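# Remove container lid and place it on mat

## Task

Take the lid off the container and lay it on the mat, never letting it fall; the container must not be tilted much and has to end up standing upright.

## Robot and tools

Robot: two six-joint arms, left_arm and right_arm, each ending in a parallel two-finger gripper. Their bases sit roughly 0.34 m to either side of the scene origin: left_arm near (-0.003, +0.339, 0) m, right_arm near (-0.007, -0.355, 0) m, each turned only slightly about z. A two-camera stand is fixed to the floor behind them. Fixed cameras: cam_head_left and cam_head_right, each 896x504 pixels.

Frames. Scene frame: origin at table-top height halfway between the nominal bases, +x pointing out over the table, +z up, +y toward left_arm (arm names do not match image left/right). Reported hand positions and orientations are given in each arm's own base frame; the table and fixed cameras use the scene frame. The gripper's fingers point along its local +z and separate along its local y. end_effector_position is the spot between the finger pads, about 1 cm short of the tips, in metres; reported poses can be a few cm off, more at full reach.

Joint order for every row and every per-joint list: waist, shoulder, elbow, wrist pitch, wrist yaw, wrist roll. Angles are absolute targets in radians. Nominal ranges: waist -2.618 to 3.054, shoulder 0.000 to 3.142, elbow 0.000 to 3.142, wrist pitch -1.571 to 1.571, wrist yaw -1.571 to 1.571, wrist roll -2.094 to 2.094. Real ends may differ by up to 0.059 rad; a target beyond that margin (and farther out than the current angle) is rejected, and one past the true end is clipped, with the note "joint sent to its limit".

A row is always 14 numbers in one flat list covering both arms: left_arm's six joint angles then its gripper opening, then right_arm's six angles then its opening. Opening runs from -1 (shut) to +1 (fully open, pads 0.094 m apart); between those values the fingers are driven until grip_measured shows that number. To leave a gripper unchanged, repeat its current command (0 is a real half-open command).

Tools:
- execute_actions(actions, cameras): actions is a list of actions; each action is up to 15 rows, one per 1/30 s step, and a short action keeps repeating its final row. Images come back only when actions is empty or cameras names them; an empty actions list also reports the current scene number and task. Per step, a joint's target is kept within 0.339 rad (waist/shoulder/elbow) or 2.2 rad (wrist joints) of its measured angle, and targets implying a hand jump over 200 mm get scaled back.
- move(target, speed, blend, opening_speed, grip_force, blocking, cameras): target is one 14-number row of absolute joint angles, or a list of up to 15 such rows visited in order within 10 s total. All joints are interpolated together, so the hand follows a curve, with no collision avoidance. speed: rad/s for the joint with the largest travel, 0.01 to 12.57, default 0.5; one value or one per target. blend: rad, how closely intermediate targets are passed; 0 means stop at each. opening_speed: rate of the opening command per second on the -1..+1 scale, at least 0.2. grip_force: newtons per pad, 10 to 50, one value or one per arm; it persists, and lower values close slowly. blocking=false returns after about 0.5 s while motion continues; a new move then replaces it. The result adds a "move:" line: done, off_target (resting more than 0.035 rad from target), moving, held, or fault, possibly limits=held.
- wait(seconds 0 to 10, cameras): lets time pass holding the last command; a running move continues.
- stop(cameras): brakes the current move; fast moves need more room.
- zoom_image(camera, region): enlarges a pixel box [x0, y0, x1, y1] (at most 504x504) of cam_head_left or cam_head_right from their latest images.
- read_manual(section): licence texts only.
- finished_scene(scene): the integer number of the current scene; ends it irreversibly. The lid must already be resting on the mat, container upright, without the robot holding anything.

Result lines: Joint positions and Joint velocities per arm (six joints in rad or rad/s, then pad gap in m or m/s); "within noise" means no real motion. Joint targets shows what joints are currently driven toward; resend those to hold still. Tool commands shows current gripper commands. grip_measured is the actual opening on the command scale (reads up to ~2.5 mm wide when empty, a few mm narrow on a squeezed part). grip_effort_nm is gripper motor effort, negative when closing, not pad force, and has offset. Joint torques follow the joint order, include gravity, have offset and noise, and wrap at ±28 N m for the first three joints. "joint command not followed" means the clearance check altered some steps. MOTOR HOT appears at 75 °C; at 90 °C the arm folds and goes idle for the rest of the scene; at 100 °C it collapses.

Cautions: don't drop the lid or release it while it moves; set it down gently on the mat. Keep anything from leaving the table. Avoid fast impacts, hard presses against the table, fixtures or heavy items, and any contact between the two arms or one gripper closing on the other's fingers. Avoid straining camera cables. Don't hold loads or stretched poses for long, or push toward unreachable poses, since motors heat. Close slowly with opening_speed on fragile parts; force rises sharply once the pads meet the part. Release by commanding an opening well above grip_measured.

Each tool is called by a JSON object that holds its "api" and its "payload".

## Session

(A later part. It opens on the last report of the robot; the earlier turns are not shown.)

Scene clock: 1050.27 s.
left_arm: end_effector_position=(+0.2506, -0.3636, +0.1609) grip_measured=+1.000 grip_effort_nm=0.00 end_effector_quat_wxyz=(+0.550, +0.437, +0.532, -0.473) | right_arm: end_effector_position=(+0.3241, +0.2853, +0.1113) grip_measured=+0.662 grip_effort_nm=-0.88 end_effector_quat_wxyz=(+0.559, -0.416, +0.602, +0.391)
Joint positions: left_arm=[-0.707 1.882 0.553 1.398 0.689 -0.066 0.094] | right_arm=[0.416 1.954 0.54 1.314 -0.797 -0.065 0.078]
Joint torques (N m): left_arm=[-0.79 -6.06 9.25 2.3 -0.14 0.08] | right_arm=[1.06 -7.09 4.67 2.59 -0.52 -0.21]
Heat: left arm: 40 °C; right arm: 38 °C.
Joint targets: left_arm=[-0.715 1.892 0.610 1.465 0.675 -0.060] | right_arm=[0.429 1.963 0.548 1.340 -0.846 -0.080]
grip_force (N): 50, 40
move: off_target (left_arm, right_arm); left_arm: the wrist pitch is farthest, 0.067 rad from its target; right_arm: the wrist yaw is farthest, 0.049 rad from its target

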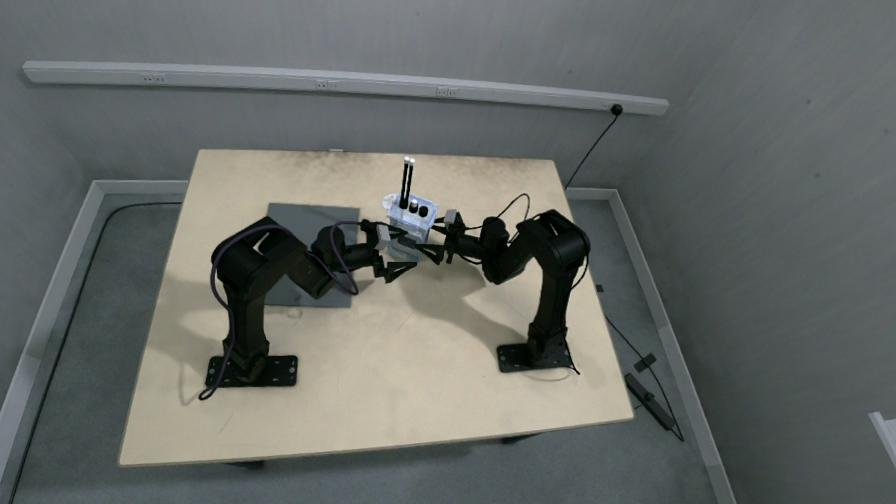

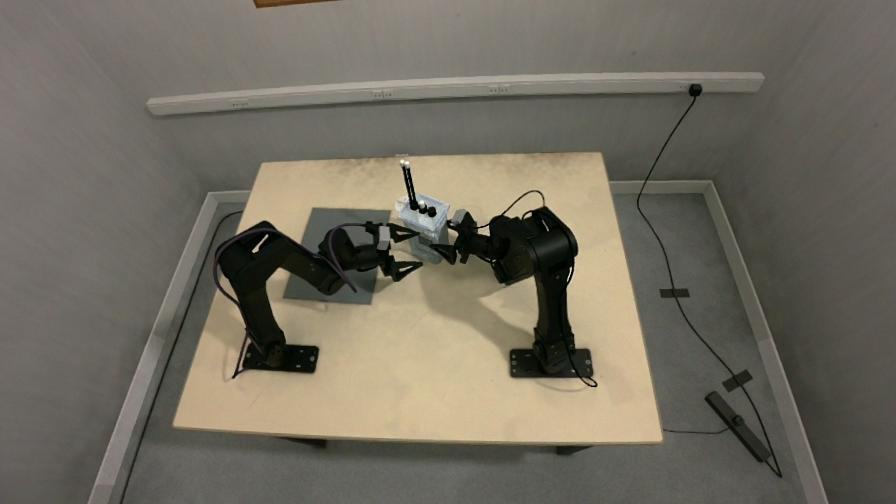

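{"api": "move", "payload": {"target": [[-0.68,1.87,0.54,1.45,0.78,-0.05,1.0,0.429,1.963,0.548,1.34,-0.846,-0.08,0.2],[-0.60,1.77,0.45,1.46,0.80,-0.05,1.0,0.429,1.963,0.548,1.34,-0.846,-0.08,0.2],[-0.600,1.853,0.512,1.46,0.77,-0.05,1.0,0.429,1.963,0.548,1.34,-0.846,-0.08,0.2],[-0.595,1.872,0.556,1.43,0.72,-0.05,1.0,0.429,1.963,0.548,1.34,-0.846,-0.08,0.2]], "speed": [0.15,0.2,0.15,0.08], "cameras": ["all"]}}

{"api": "zoom_image", "payload": {"camera": "cam_head_left", "region": [370, 190, 440, 260]}}

{"api": "zoom_image", "payload": {"camera": "cam_head_right", "region": [380, 190, 450, 260]}}

Scene clock: 1078.70 s.
left_arm: end_effector_position=(+0.2664, -0.3334, +0.1668) grip_measured=+1.000 grip_effort_nm=0.00 end_effector_quat_wxyz=(+0.568, +0.432, +0.529, -0.459) | right_arm: end_effector_position=(+0.3246, +0.2851, +0.1112) grip_measured=+0.662 grip_effort_nm=-0.87 end_effector_quat_wxyz=(+0.560, -0.416, +0.601, +0.389)
Joint positions: left_arm=[-0.604 1.849 0.514 1.427 0.759 -0.058 0.094] | right_arm=[0.416 1.954 0.54 1.314 -0.794 -0.07 0.078]
Joint torques (N m): left_arm=[0.84 -4.86 7.76 1.59 -0.42 0.08] | right_arm=[1.06 -7.08 4.66 2.6 -0.55 -0.13]
Heat: left arm: 40 °C; right arm: 38 °C.
Joint targets: left_arm=[-0.595 1.872 0.556 1.430 0.720 -0.050] | right_arm=[0.429 1.963 0.548 1.340 -0.846 -0.080]
grip_force (N): 50, 40
move: off_target (left_arm, right_arm); left_arm: the elbow is farthest, 0.042 rad from its target; right_arm: the wrist yaw is farthest, 0.052 rad from its target

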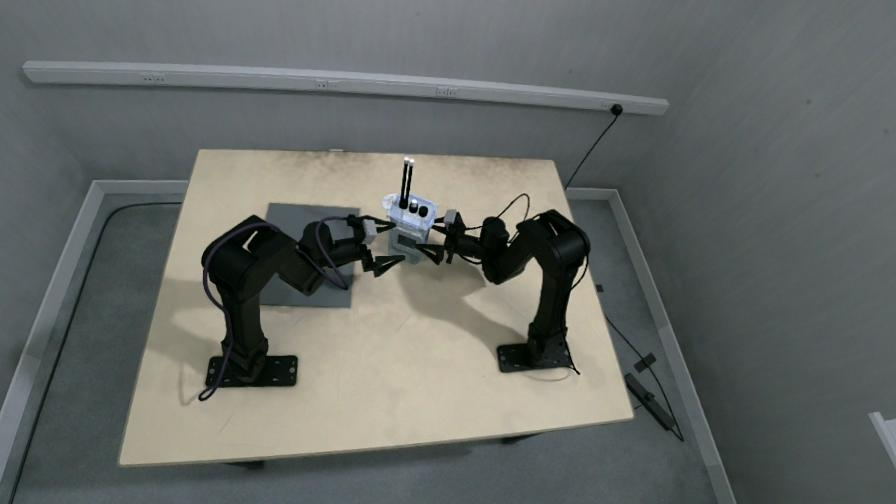

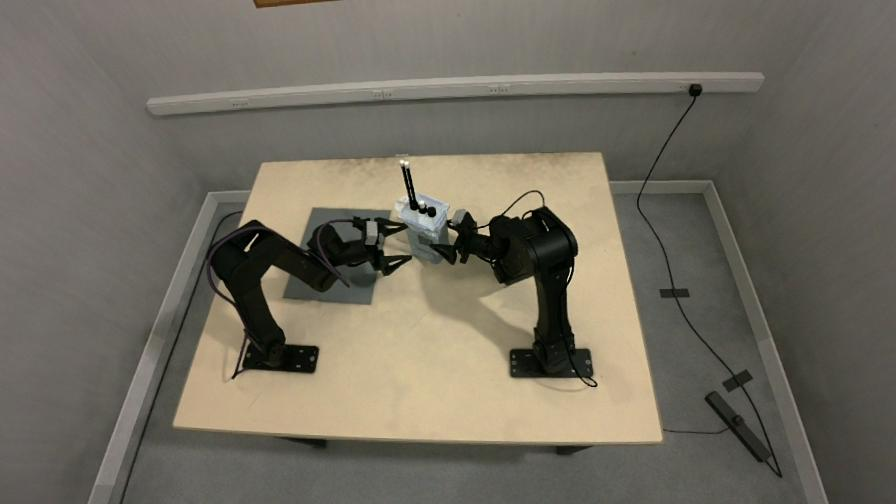

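Scaled by 7.200 from the camera's 896x504 image, which has a finer 1280x720 frame.

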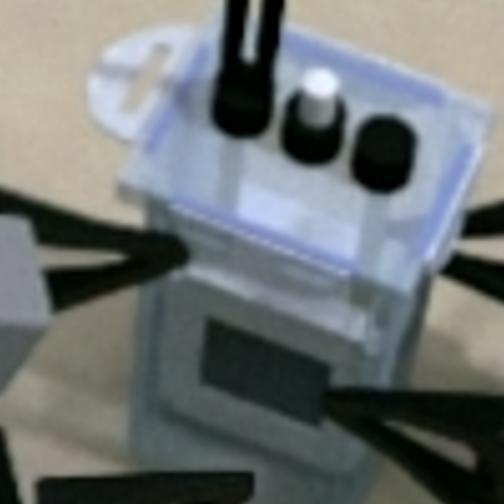

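Scaled by 7.200 from the camera's 896x504 image, which has a finer 1280x720 frame.

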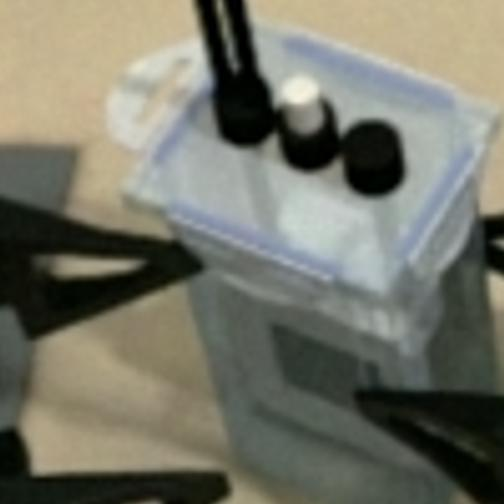

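{"api": "move", "payload": {"target": [[-0.665,1.885,0.588,1.44,0.652,-0.05,1.0,0.429,1.963,0.548,1.34,-0.846,-0.08,0.2]], "speed": [0.06], "cameras": ["all"]}}

{"api": "zoom_image", "payload": {"camera": "cam_head_left", "region": [370, 190, 440, 260]}}

{"api": "zoom_image", "payload": {"camera": "cam_head_right", "region": [380, 190, 450, 260]}}

Scene clock: 1090.57 s.
left_arm: end_effector_position=(+0.2699, -0.3460, +0.1701) grip_measured=+1.000 grip_effort_nm=0.01 end_effector_quat_wxyz=(+0.581, +0.418, +0.534, -0.450) | right_arm: end_effector_position=(+0.3296, +0.2827, +0.1115) grip_measured=+0.662 grip_effort_nm=-0.87 end_effector_quat_wxyz=(+0.564, -0.405, +0.609, +0.383)
Joint positions: left_arm=[-0.653 1.861 0.537 1.425 0.668 -0.058 0.094] | right_arm=[0.414 1.954 0.54 1.317 -0.768 -0.059 0.078]
Joint torques (N m): left_arm=[-1.13 -4.94 8.66 1.76 -0.18 0.09] | right_arm=[1.21 -7.1 4.68 2.58 -0.79 -0.28]
Heat: left arm: 39 °C; right arm: 38 °C.
Joint targets: left_arm=[-0.665 1.885 0.588 1.440 0.652 -0.050] | right_arm=[0.429 1.963 0.548 1.340 -0.846 -0.080]
grip_force (N): 50, 40
move: off_target (left_arm, right_arm); left_arm: the elbow is farthest, 0.051 rad from its target; right_arm: the wrist yaw is farthest, 0.078 rad from its target

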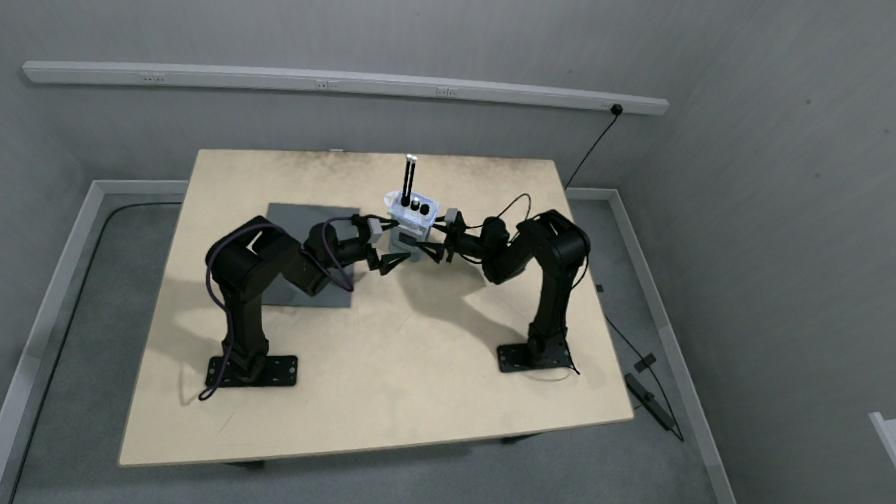

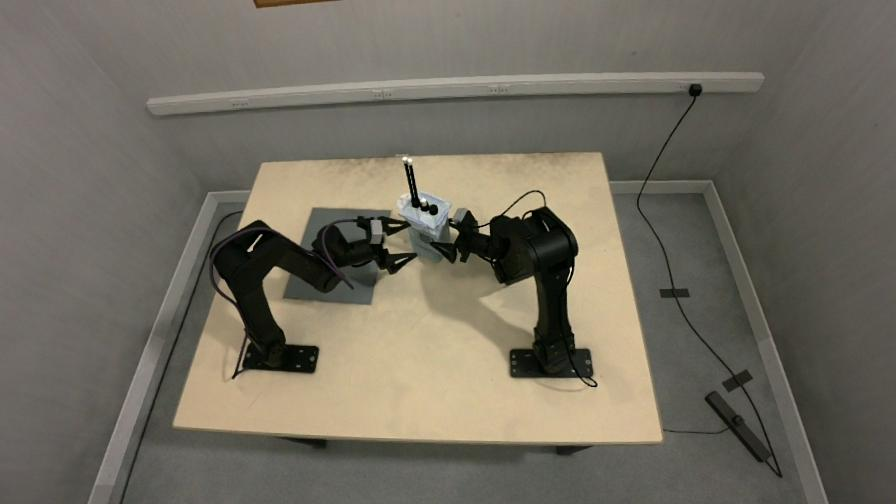

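Scaled by 7.200 from the camera's 896x504 image, which has a finer 1280x720 frame.

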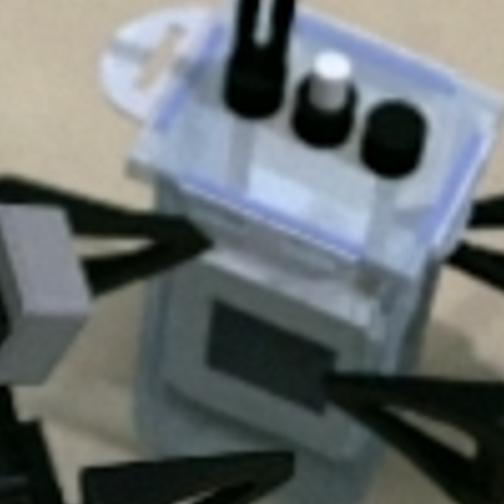

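Scaled by 7.200 from the camera's 896x504 image, which has a finer 1280x720 frame.

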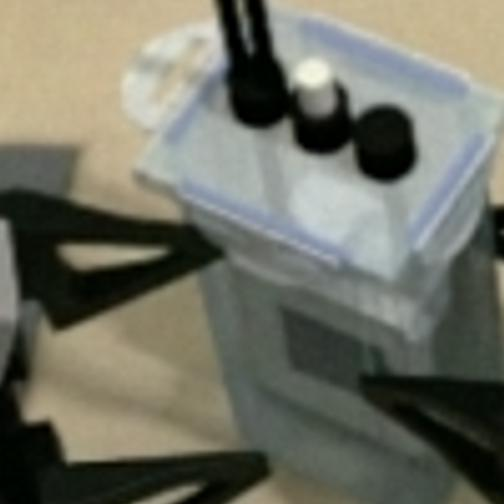

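{"api": "zoom_image", "payload": {"camera": "cam_head_left", "region": [388, 208, 428, 238]}}

{"api": "zoom_image", "payload": {"camera": "cam_head_right", "region": [398, 208, 438, 238]}}

Scaled by 12.600 from the camera's 896x504 image, which has a finer 1280x720 frame.

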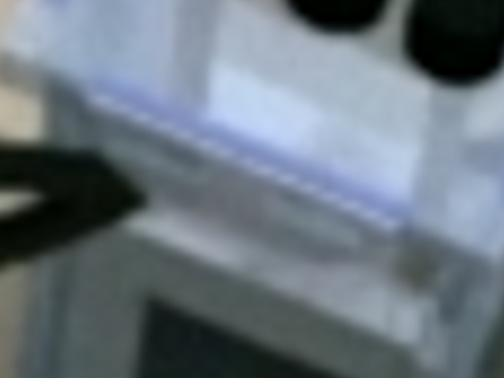

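Scaled by 12.600 from the camera's 896x504 image, which has a finer 1280x720 frame.

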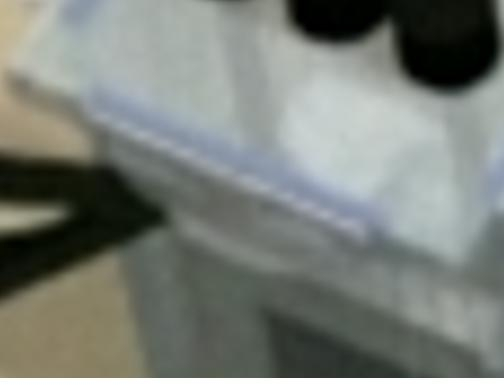

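{"api": "move", "payload": {"target": [[-0.665,1.895,0.588,1.44,0.652,-0.05,1.0,0.437,1.963,0.548,1.34,-0.91,-0.08,0.2],[-0.70,1.905,0.60,1.43,0.615,-0.05,1.0,0.440,1.963,0.548,1.34,-0.93,-0.08,0.2]], "speed": [0.08,0.06], "cameras": ["all"]}}

{"api": "zoom_image", "payload": {"camera": "cam_head_left", "region": [370, 190, 440, 260]}}

{"api": "zoom_image", "payload": {"camera": "cam_head_right", "region": [380, 190, 450, 260]}}

Scene clock: 1118.27 s.
left_arm: end_effector_position=(+0.2591, -0.3590, +0.1610) grip_measured=+1.000 grip_effort_nm=0.00 end_effector_quat_wxyz=(+0.565, +0.426, +0.537, -0.459) | right_arm: end_effector_position=(+0.3257, +0.2843, +0.1118) grip_measured=+0.662 grip_effort_nm=-0.88 end_effector_quat_wxyz=(+0.561, -0.412, +0.603, +0.390)
Joint positions: left_arm=[-0.698 1.885 0.546 1.413 0.654 -0.057 0.094] | right_arm=[0.414 1.954 0.54 1.317 -0.791 -0.061 0.078]
Joint torques (N m): left_arm=[-0.27 -5.34 8.88 1.78 -0.43 0.07] | right_arm=[2.13 -7.09 4.66 2.57 -1.36 -0.24]
Heat: left arm: 38 °C; right arm: 39 °C.
Joint targets: left_arm=[-0.700 1.905 0.600 1.430 0.615 -0.050] | right_arm=[0.440 1.963 0.548 1.340 -0.930 -0.080]
grip_force (N): 50, 40
move: off_target (left_arm, right_arm); left_arm: the elbow is farthest, 0.054 rad from its target; right_arm: the wrist yaw is farthest, 0.139 rad from its target

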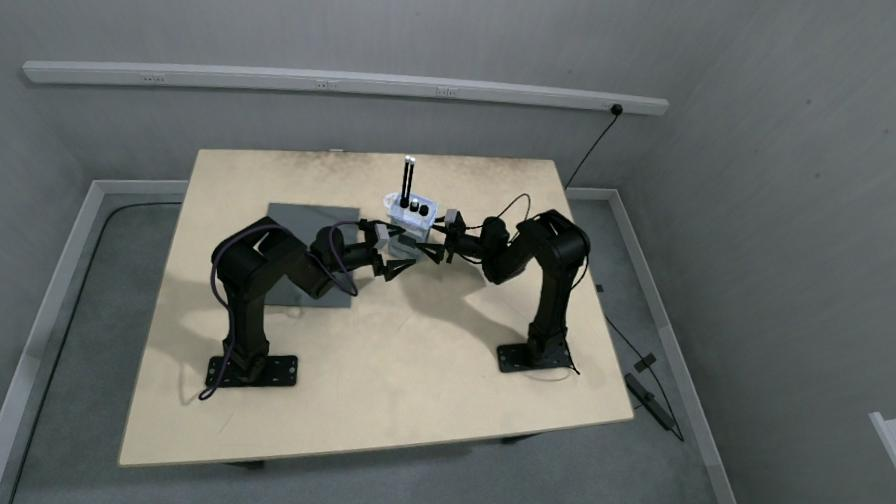

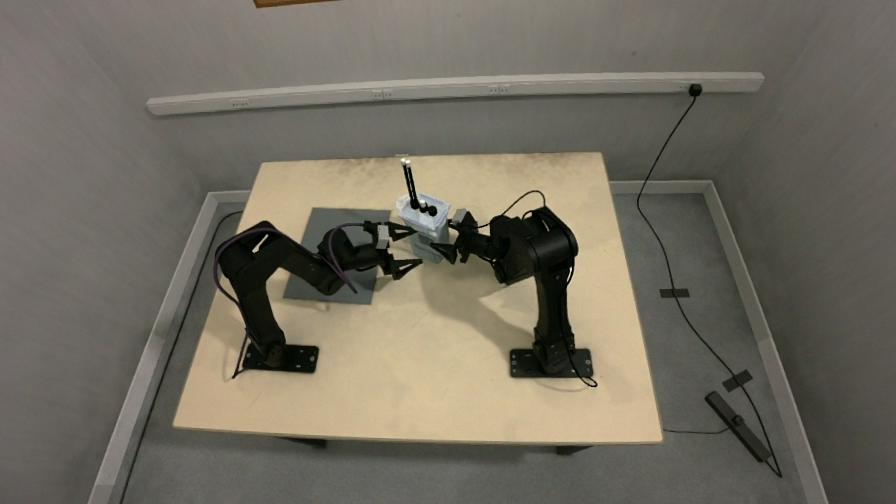

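Scaled by 7.200 from the camera's 896x504 image, which has a finer 1280x720 frame.

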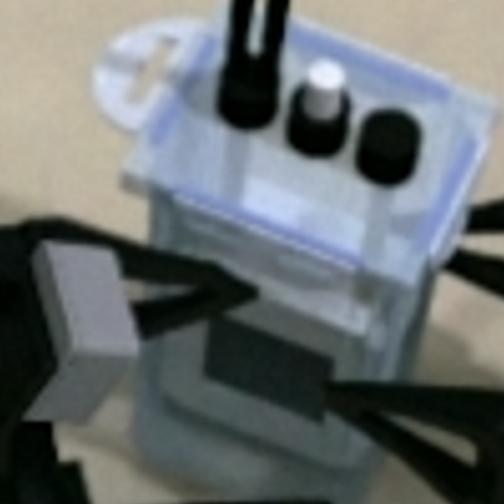

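Scaled by 7.200 from the camera's 896x504 image, which has a finer 1280x720 frame.

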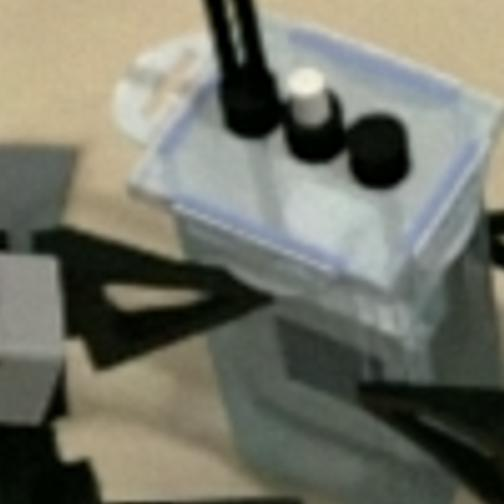

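{"api": "move", "payload": {"target": [[-0.69,1.86,0.54,1.45,0.78,-0.05,1.0,0.429,1.963,0.548,1.34,-0.86,-0.08,0.2],[-0.60,1.77,0.45,1.50,0.84,-0.08,1.0,0.429,1.963,0.548,1.34,-0.846,-0.08,0.2]], "speed": [0.15,0.2], "cameras": ["all"]}}

{"api": "zoom_image", "payload": {"camera": "cam_head_left", "region": [370, 190, 440, 260]}}

{"api": "zoom_image", "payload": {"camera": "cam_head_right", "region": [380, 190, 450, 260]}}

Scene clock: 1164.83 s.
left_arm: end_effector_position=(+0.2432, -0.3280, +0.1744) grip_measured=+1.000 grip_effort_nm=0.01 end_effector_quat_wxyz=(+0.558, +0.451, +0.506, -0.479) | right_arm: end_effector_position=(+0.3182, +0.2877, +0.1116) grip_measured=+0.662 grip_effort_nm=-0.87 end_effector_quat_wxyz=(+0.554, -0.428, +0.592, +0.399)
Joint positions: left_arm=[-0.604 1.803 0.465 1.46 0.829 -0.071 0.094] | right_arm=[0.417 1.954 0.54 1.314 -0.829 -0.076 0.078]
Joint torques (N m): left_arm=[0.32 -8.75 2.81 1.92 0.1 -0.08] | right_arm=[0.94 -7.05 4.66 2.56 -0.22 -0.1]
Heat: left arm: 40 °C; right arm: 39 °C.
Joint targets: left_arm=[-0.600 1.770 0.450 1.500 0.840 -0.080] | right_arm=[0.429 1.963 0.548 1.340 -0.846 -0.080]
grip_force (N): 50, 40
move: off_target (left_arm); left_arm: the wrist pitch is farthest, 0.040 rad from its target

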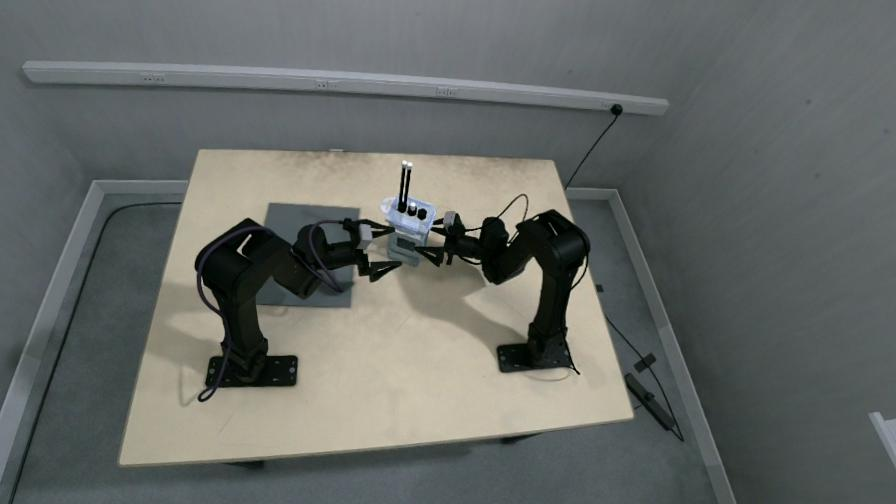

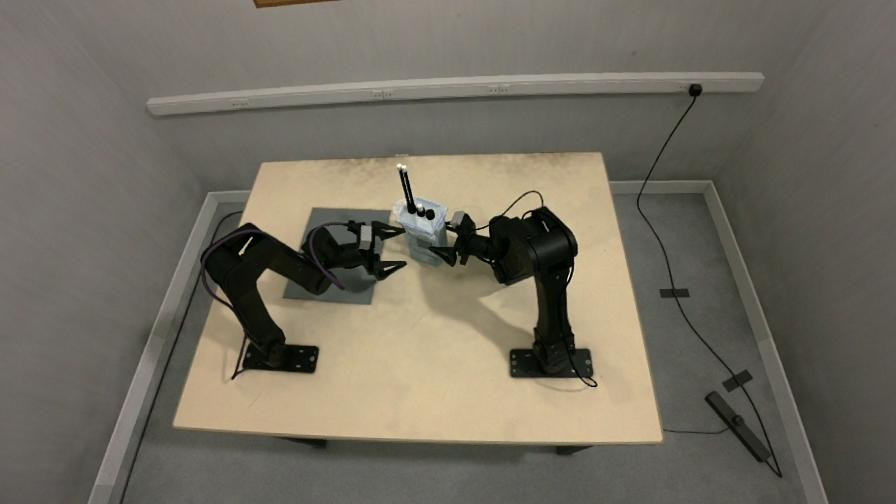

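Scaled by 7.200 from the camera's 896x504 image, which has a finer 1280x720 frame.

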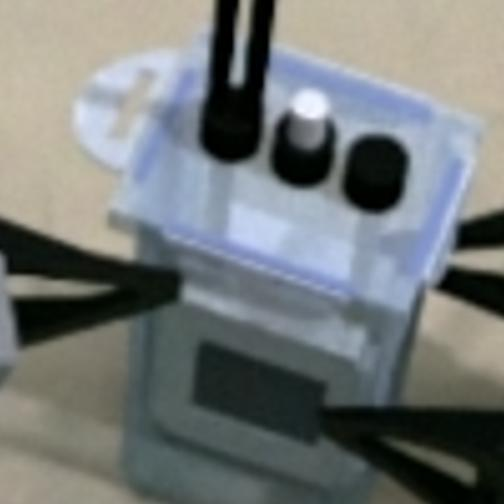

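Scaled by 7.200 from the camera's 896x504 image, which has a finer 1280x720 frame.

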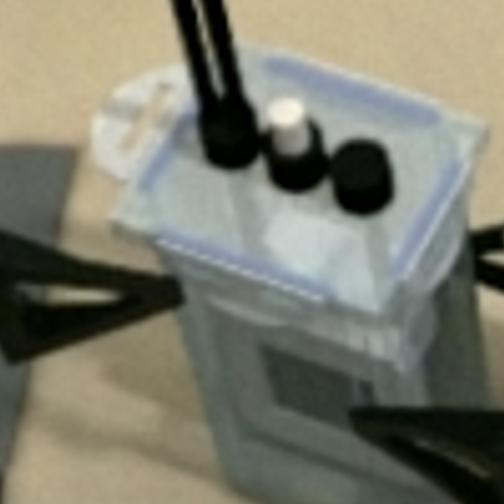

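{"api": "move", "payload": {"target": [[-0.612,1.850,0.488,1.48,0.76,-0.05,1.0,0.429,1.963,0.548,1.34,-0.846,-0.08,0.2],[-0.616,1.881,0.548,1.47,0.742,-0.05,1.0,0.429,1.963,0.548,1.34,-0.846,-0.08,0.2]], "speed": [0.15,0.1], "cameras": ["all"]}}

{"api": "zoom_image", "payload": {"camera": "cam_head_left", "region": [370, 190, 440, 260]}}

{"api": "zoom_image", "payload": {"camera": "cam_head_right", "region": [380, 190, 450, 260]}}

Scene clock: 1182.23 s.
left_arm: end_effector_position=(+0.2611, -0.3353, +0.1666) grip_measured=+1.000 grip_effort_nm=0.00 end_effector_quat_wxyz=(+0.569, +0.436, +0.521, -0.463) | right_arm: end_effector_position=(+0.3224, +0.2863, +0.1112) grip_measured=+0.662 grip_effort_nm=-0.87 end_effector_quat_wxyz=(+0.558, -0.420, +0.599, +0.392)
Joint positions: left_arm=[-0.614 1.859 0.508 1.456 0.763 -0.058 0.094] | right_arm=[0.418 1.954 0.54 1.313 -0.804 -0.072 0.078]
Joint torques (N m): left_arm=[-0.23 -4.92 7.54 1.68 -0.25 0.09] | right_arm=[0.9 -7.09 4.66 2.6 -0.45 -0.12]
Heat: left arm: 41 °C; right arm: 38 °C.
Joint targets: left_arm=[-0.616 1.881 0.548 1.470 0.742 -0.050] | right_arm=[0.429 1.963 0.548 1.340 -0.846 -0.080]
grip_force (N): 50, 40
move: off_target (left_arm, right_arm); left_arm: the elbow is farthest, 0.040 rad from its target; right_arm: the wrist yaw is farthest, 0.042 rad from its target

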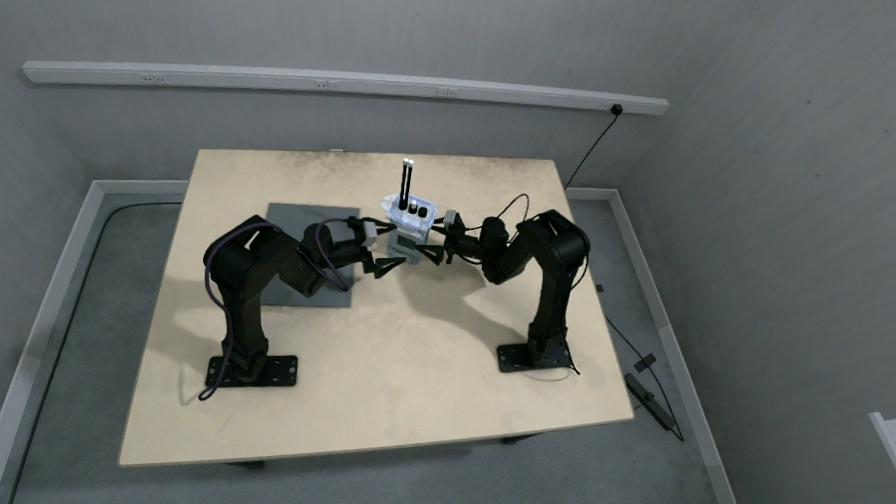

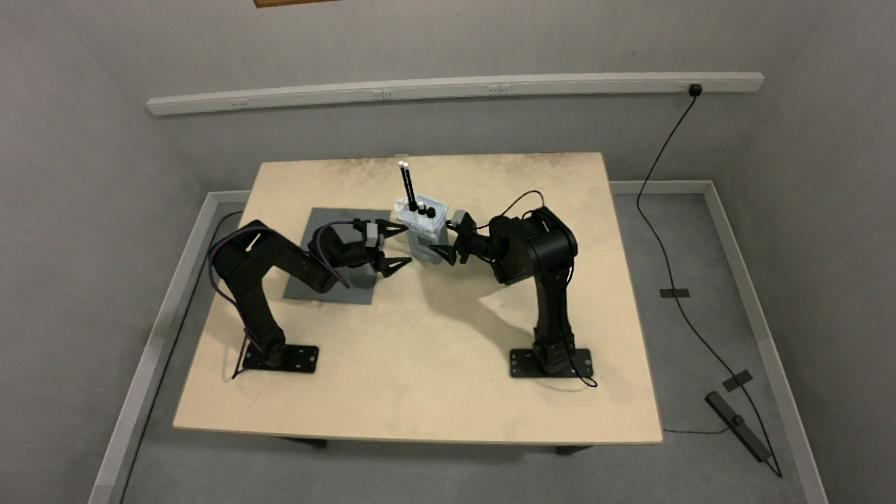

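Scaled by 7.200 from the camera's 896x504 image, which has a finer 1280x720 frame.

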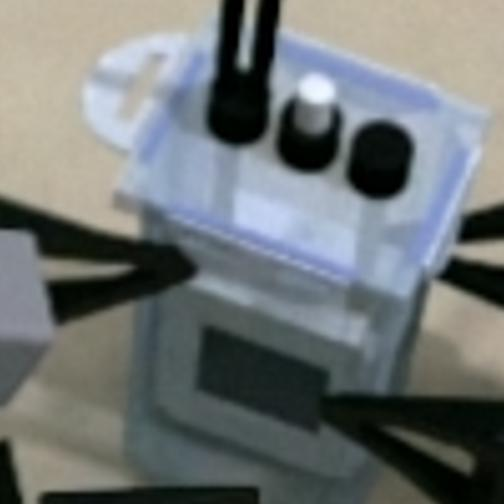

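Scaled by 7.200 from the camera's 896x504 image, which has a finer 1280x720 frame.

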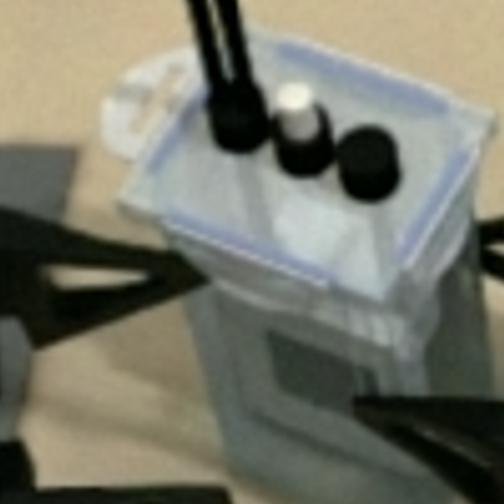

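{"api": "move", "payload": {"target": [[-0.612,1.885,0.535,1.50,0.80,-0.055,1.0,0.429,1.963,0.548,1.34,-0.846,-0.08,0.2],[-0.612,1.91,0.53,1.505,0.80,-0.055,1.0,0.429,1.963,0.548,1.34,-0.846,-0.08,0.2]], "speed": [0.15,0.1]}}

Scene clock: 1189.17 s.
left_arm: end_effector_position=(+0.2566, -0.3369, +0.1564) grip_measured=+1.000 grip_effort_nm=0.00 end_effector_quat_wxyz=(+0.554, +0.445, +0.523, -0.471) | right_arm: end_effector_position=(+0.3212, +0.2867, +0.1113) grip_measured=+0.662 grip_effort_nm=-0.87 end_effector_quat_wxyz=(+0.557, -0.422, +0.597, +0.394)
Joint positions: left_arm=[-0.614 1.888 0.508 1.464 0.793 -0.058 0.094] | right_arm=[0.418 1.954 0.54 1.313 -0.811 -0.074 0.078]
Joint torques (N m): left_arm=[0.18 -5.07 5.81 1.97 0.06 0.03] | right_arm=[0.9 -7.08 4.66 2.6 -0.39 -0.09]
Heat: left arm: 40 °C; right arm: 38 °C.
Joint targets: left_arm=[-0.612 1.910 0.530 1.505 0.800 -0.055] | right_arm=[0.429 1.963 0.548 1.340 -0.846 -0.080]
grip_force (N): 50, 40
move: off_target (left_arm); left_arm: the wrist pitch is farthest, 0.041 rad from its target

{"api": "move", "payload": {"target": [[-0.612,1.91,0.53,1.56,0.80,-0.085,1.0,0.429,1.963,0.548,1.34,-0.846,-0.08,0.2],[-0.612,1.91,0.545,1.56,0.735,-0.085,1.0,0.429,1.963,0.548,1.34,-0.846,-0.08,0.2]], "speed": [0.15,0.08], "cameras": ["all"]}}

{"api": "zoom_image", "payload": {"camera": "cam_head_left", "region": [370, 190, 440, 260]}}

{"api": "zoom_image", "payload": {"camera": "cam_head_right", "region": [380, 190, 450, 260]}}

Scene clock: 1199.70 s.
left_arm: end_effector_position=(+0.2585, -0.3364, +0.1600) grip_measured=+1.000 grip_effort_nm=0.00 end_effector_quat_wxyz=(+0.559, +0.437, +0.523, -0.472) | right_arm: end_effector_position=(+0.3214, +0.2867, +0.1113) grip_measured=+0.662 grip_effort_nm=-0.88 end_effector_quat_wxyz=(+0.557, -0.422, +0.597, +0.393)
Joint positions: left_arm=[-0.614 1.888 0.508 1.481 0.781 -0.077 0.094] | right_arm=[0.418 1.954 0.54 1.313 -0.809 -0.074 0.078]
Joint torques (N m): left_arm=[0.13 -5.03 7.12 2.36 -0.52 -0.07] | right_arm=[0.9 -7.09 4.66 2.6 -0.4 -0.09]
Heat: left arm: 41 °C; right arm: 38 °C.
Joint targets: left_arm=[-0.612 1.910 0.545 1.560 0.735 -0.085] | right_arm=[0.429 1.963 0.548 1.340 -0.846 -0.080]
grip_force (N): 50, 40
move: off_target (left_arm, right_arm); left_arm: the wrist pitch is farthest, 0.079 rad from its target; right_arm: the wrist yaw is farthest, 0.037 rad from its target

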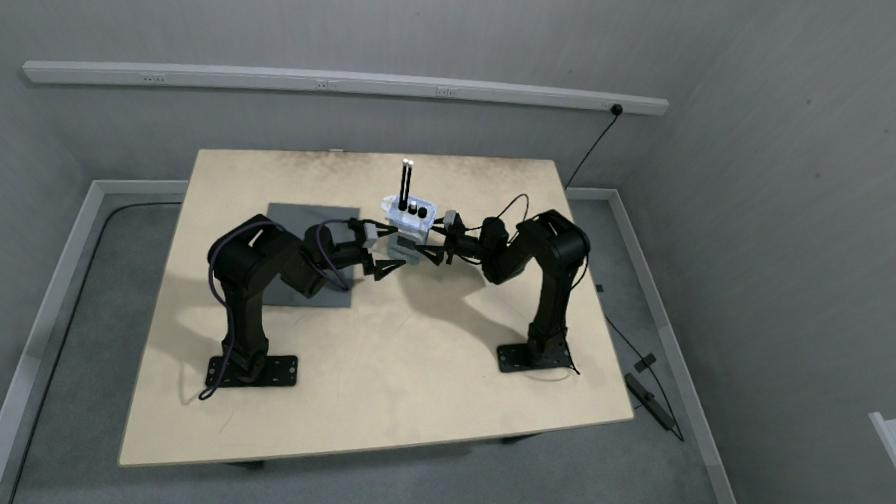

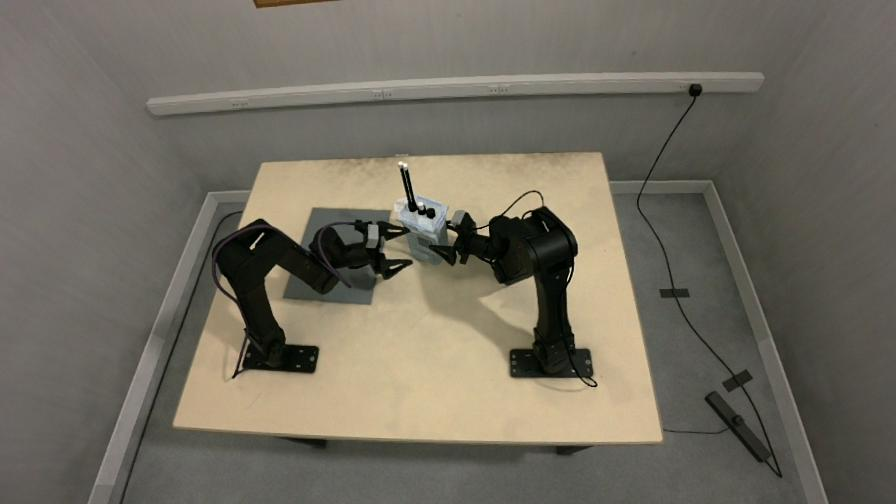

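Scaled by 7.200 from the camera's 896x504 image, which has a finer 1280x720 frame.

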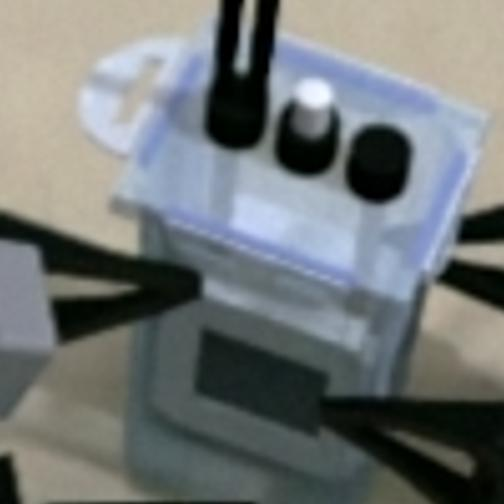

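Scaled by 7.200 from the camera's 896x504 image, which has a finer 1280x720 frame.

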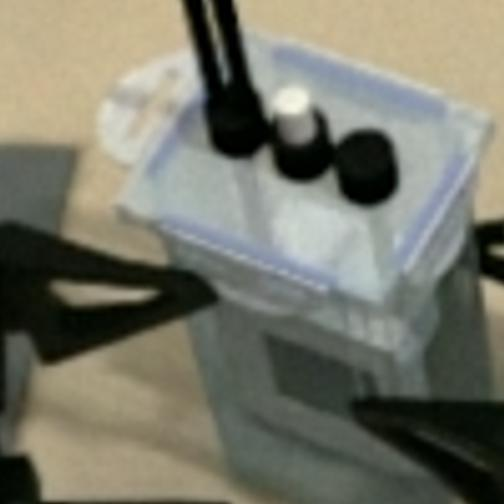

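{"api": "move", "payload": {"target": [[-0.612,1.97,0.53,1.56,0.82,-0.085,1.0,0.429,1.963,0.548,1.34,-0.846,-0.08,0.2],[-0.715,1.99,0.59,1.56,0.71,-0.085,1.0,0.429,1.963,0.548,1.34,-0.846,-0.08,0.2],[-0.715,1.99,0.59,1.56,0.66,-0.085,1.0,0.429,1.963,0.548,1.34,-0.846,-0.08,0.2]], "speed": [0.15,0.15,0.08], "cameras": ["all"]}}

{"api": "zoom_image", "payload": {"camera": "cam_head_left", "region": [370, 190, 440, 260]}}

{"api": "zoom_image", "payload": {"camera": "cam_head_right", "region": [380, 190, 450, 260]}}

Scene clock: 1220.67 s.
left_arm: end_effector_position=(+0.2446, -0.3692, +0.1456) grip_measured=+1.000 grip_effort_nm=0.00 end_effector_quat_wxyz=(+0.542, +0.443, +0.525, -0.485) | right_arm: end_effector_position=(+0.3218, +0.2865, +0.1112) grip_measured=+0.662 grip_effort_nm=-0.88 end_effector_quat_wxyz=(+0.558, -0.422, +0.597, +0.392)
Joint positions: left_arm=[-0.719 1.966 0.559 1.482 0.711 -0.077 0.094] | right_arm=[0.418 1.954 0.54 1.313 -0.807 -0.075 0.078]
Joint torques (N m): left_arm=[0.38 -5.44 6.48 2.39 -0.53 -0.07] | right_arm=[0.9 -7.09 4.63 2.6 -0.42 -0.08]
Heat: left arm: 44 °C; right arm: 38 °C.
Joint targets: left_arm=[-0.715 1.990 0.590 1.560 0.660 -0.085] | right_arm=[0.429 1.963 0.548 1.340 -0.846 -0.080]
grip_force (N): 50, 40
move: off_target (left_arm, right_arm); left_arm: the wrist pitch is farthest, 0.078 rad from its target; right_arm: the wrist yaw is farthest, 0.039 rad from its target

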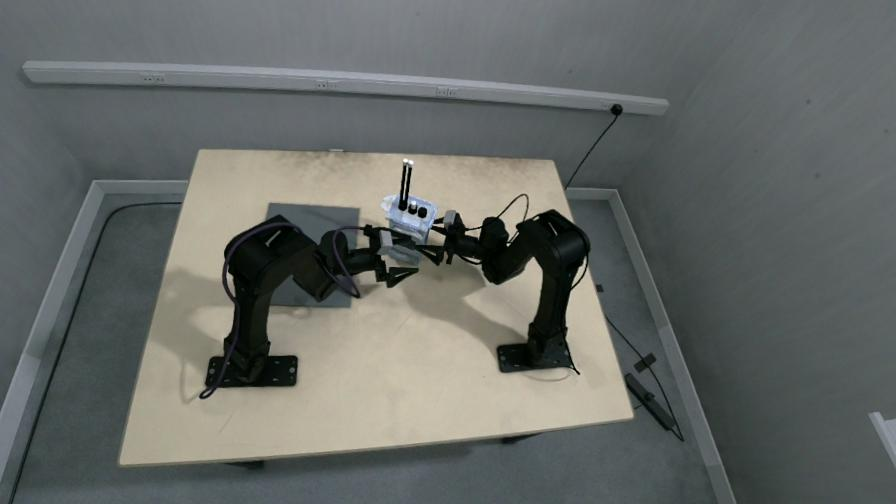

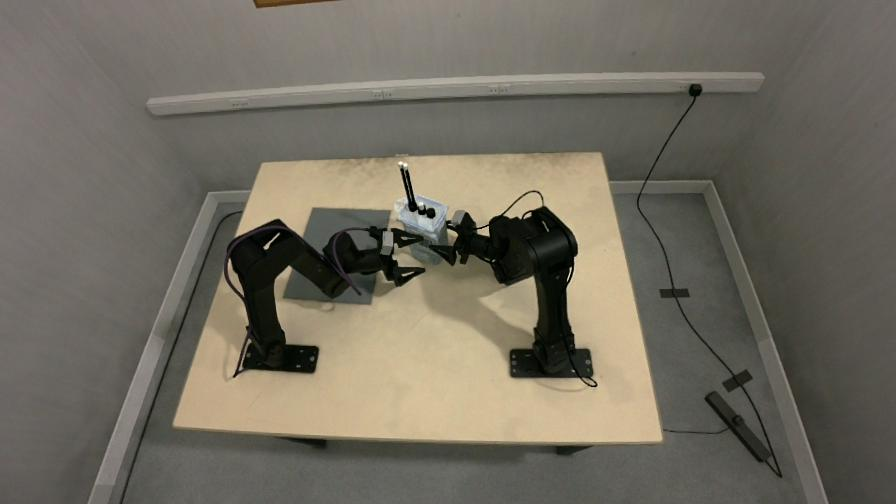

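Scaled by 7.200 from the camera's 896x504 image, which has a finer 1280x720 frame.

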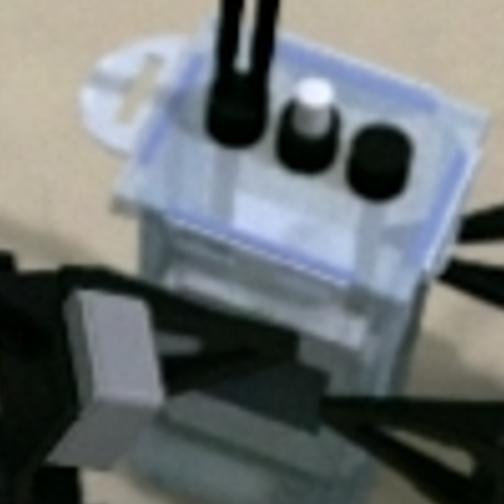

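Scaled by 7.200 from the camera's 896x504 image, which has a finer 1280x720 frame.

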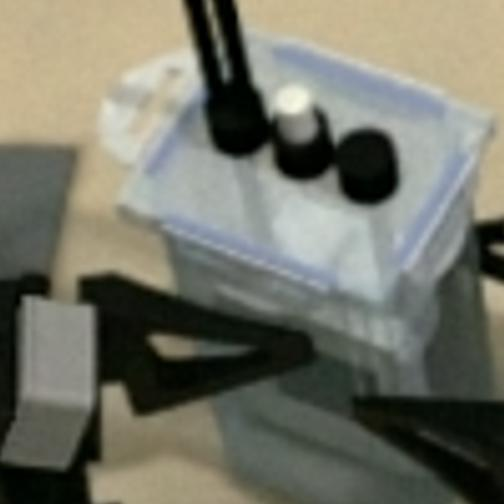

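{"api": "move", "payload": {"target": [[-0.715,1.90,0.59,1.56,0.65,-0.085,1.0,0.429,1.963,0.548,1.34,-0.846,-0.08,0.2]], "speed": [0.08]}}

{"api": "move", "payload": {"target": [[-0.715,1.86,0.59,1.56,0.65,-0.085,1.0,0.429,1.963,0.548,1.34,-0.846,-0.08,0.2]], "speed": [0.06], "cameras": ["all"]}}

{"api": "zoom_image", "payload": {"camera": "cam_head_left", "region": [370, 190, 440, 260]}}

{"api": "zoom_image", "payload": {"camera": "cam_head_right", "region": [380, 190, 450, 260]}}

Scene clock: 1235.73 s.
left_arm: end_effector_position=(+0.2458, -0.3686, +0.1552) grip_measured=+1.000 grip_effort_nm=0.00 end_effector_quat_wxyz=(+0.551, +0.439, +0.519, -0.483) | right_arm: end_effector_position=(+0.3223, +0.2864, +0.1112) grip_measured=+0.662 grip_effort_nm=-0.88 end_effector_quat_wxyz=(+0.558, -0.420, +0.599, +0.392)
Joint positions: left_arm=[-0.72 1.943 0.559 1.482 0.7 -0.08 0.094] | right_arm=[0.418 1.954 0.54 1.313 -0.804 -0.072 0.078]
Joint torques (N m): left_arm=[0.4 -10.61 6.58 2.39 -0.55 -0.04] | right_arm=[0.9 -7.1 4.66 2.6 -0.46 -0.12]
Motor temperatures (°C): left_arm=[28 38 34 45 25 26 26] | right_arm=[25 33 34 38 29 28 30]
Heat: left arm: 45 °C; right arm: 38 °C.
Joint targets: left_arm=[-0.715 1.900 0.590 1.560 0.650 -0.085] | right_arm=[0.429 1.963 0.548 1.340 -0.846 -0.080]
grip_force (N): 50, 40
move: off_target (left_arm, right_arm); left_arm: the wrist pitch is farthest, 0.078 rad from its target; right_arm: the wrist yaw is farthest, 0.042 rad from its target

Scene clock: 1236.70 s.
left_arm: end_effector_position=(+0.2474, -0.3679, +0.1603) grip_measured=+1.000 grip_effort_nm=0.00 end_effector_quat_wxyz=(+0.553, +0.433, +0.523, -0.484) | right_arm: end_effector_position=(+0.3229, +0.2861, +0.1113) grip_measured=+0.662 grip_effort_nm=-0.88 end_effector_quat_wxyz=(+0.557, -0.416, +0.601, +0.394)
Joint positions: left_arm=[-0.72 1.924 0.559 1.468 0.688 -0.093 0.094] | right_arm=[0.418 1.954 0.54 1.314 -0.801 -0.062 0.078]
Joint torques (N m): left_arm=[0.44 -12.23 6.68 2.52 -0.43 0.1] | right_arm=[0.88 -7.09 4.66 2.59 -0.47 -0.23]
Heat: left arm: 45 °C; right arm: 38 °C.
Joint targets: left_arm=[-0.715 1.860 0.590 1.560 0.650 -0.085] | right_arm=[0.429 1.963 0.548 1.340 -0.846 -0.080]
grip_force (N): 50, 40
move: off_target (left_arm, right_arm); left_arm: the wrist pitch is farthest, 0.092 rad from its target; right_arm: the wrist yaw is farthest, 0.045 rad from its target

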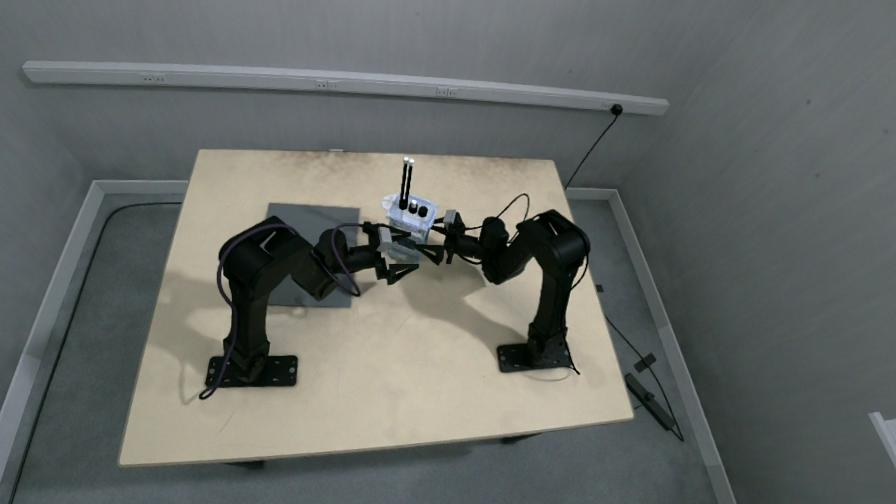

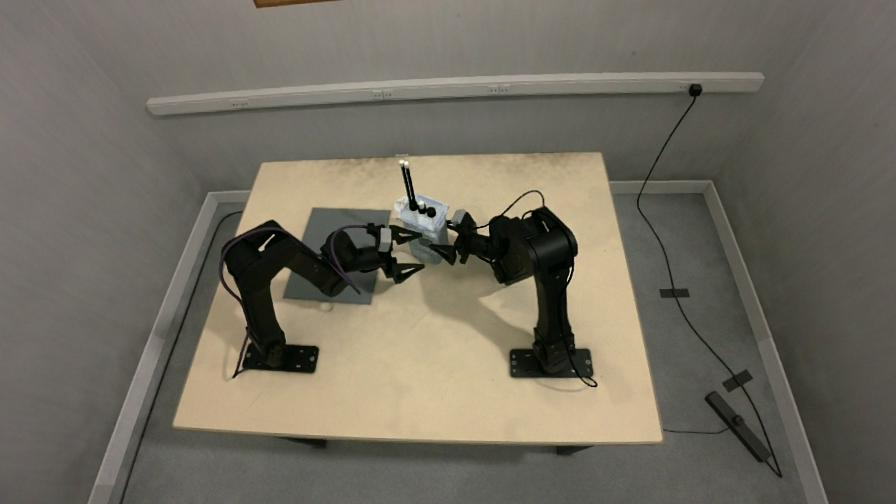

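Scaled by 7.200 from the camera's 896x504 image, which has a finer 1280x720 frame.

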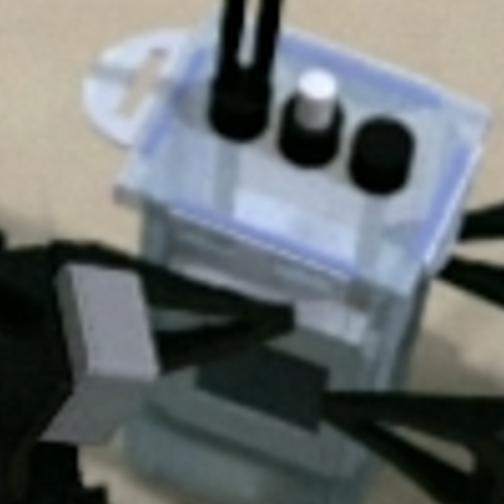

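Scaled by 7.200 from the camera's 896x504 image, which has a finer 1280x720 frame.

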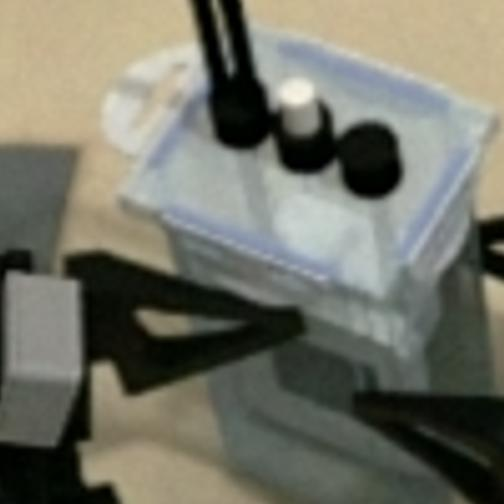

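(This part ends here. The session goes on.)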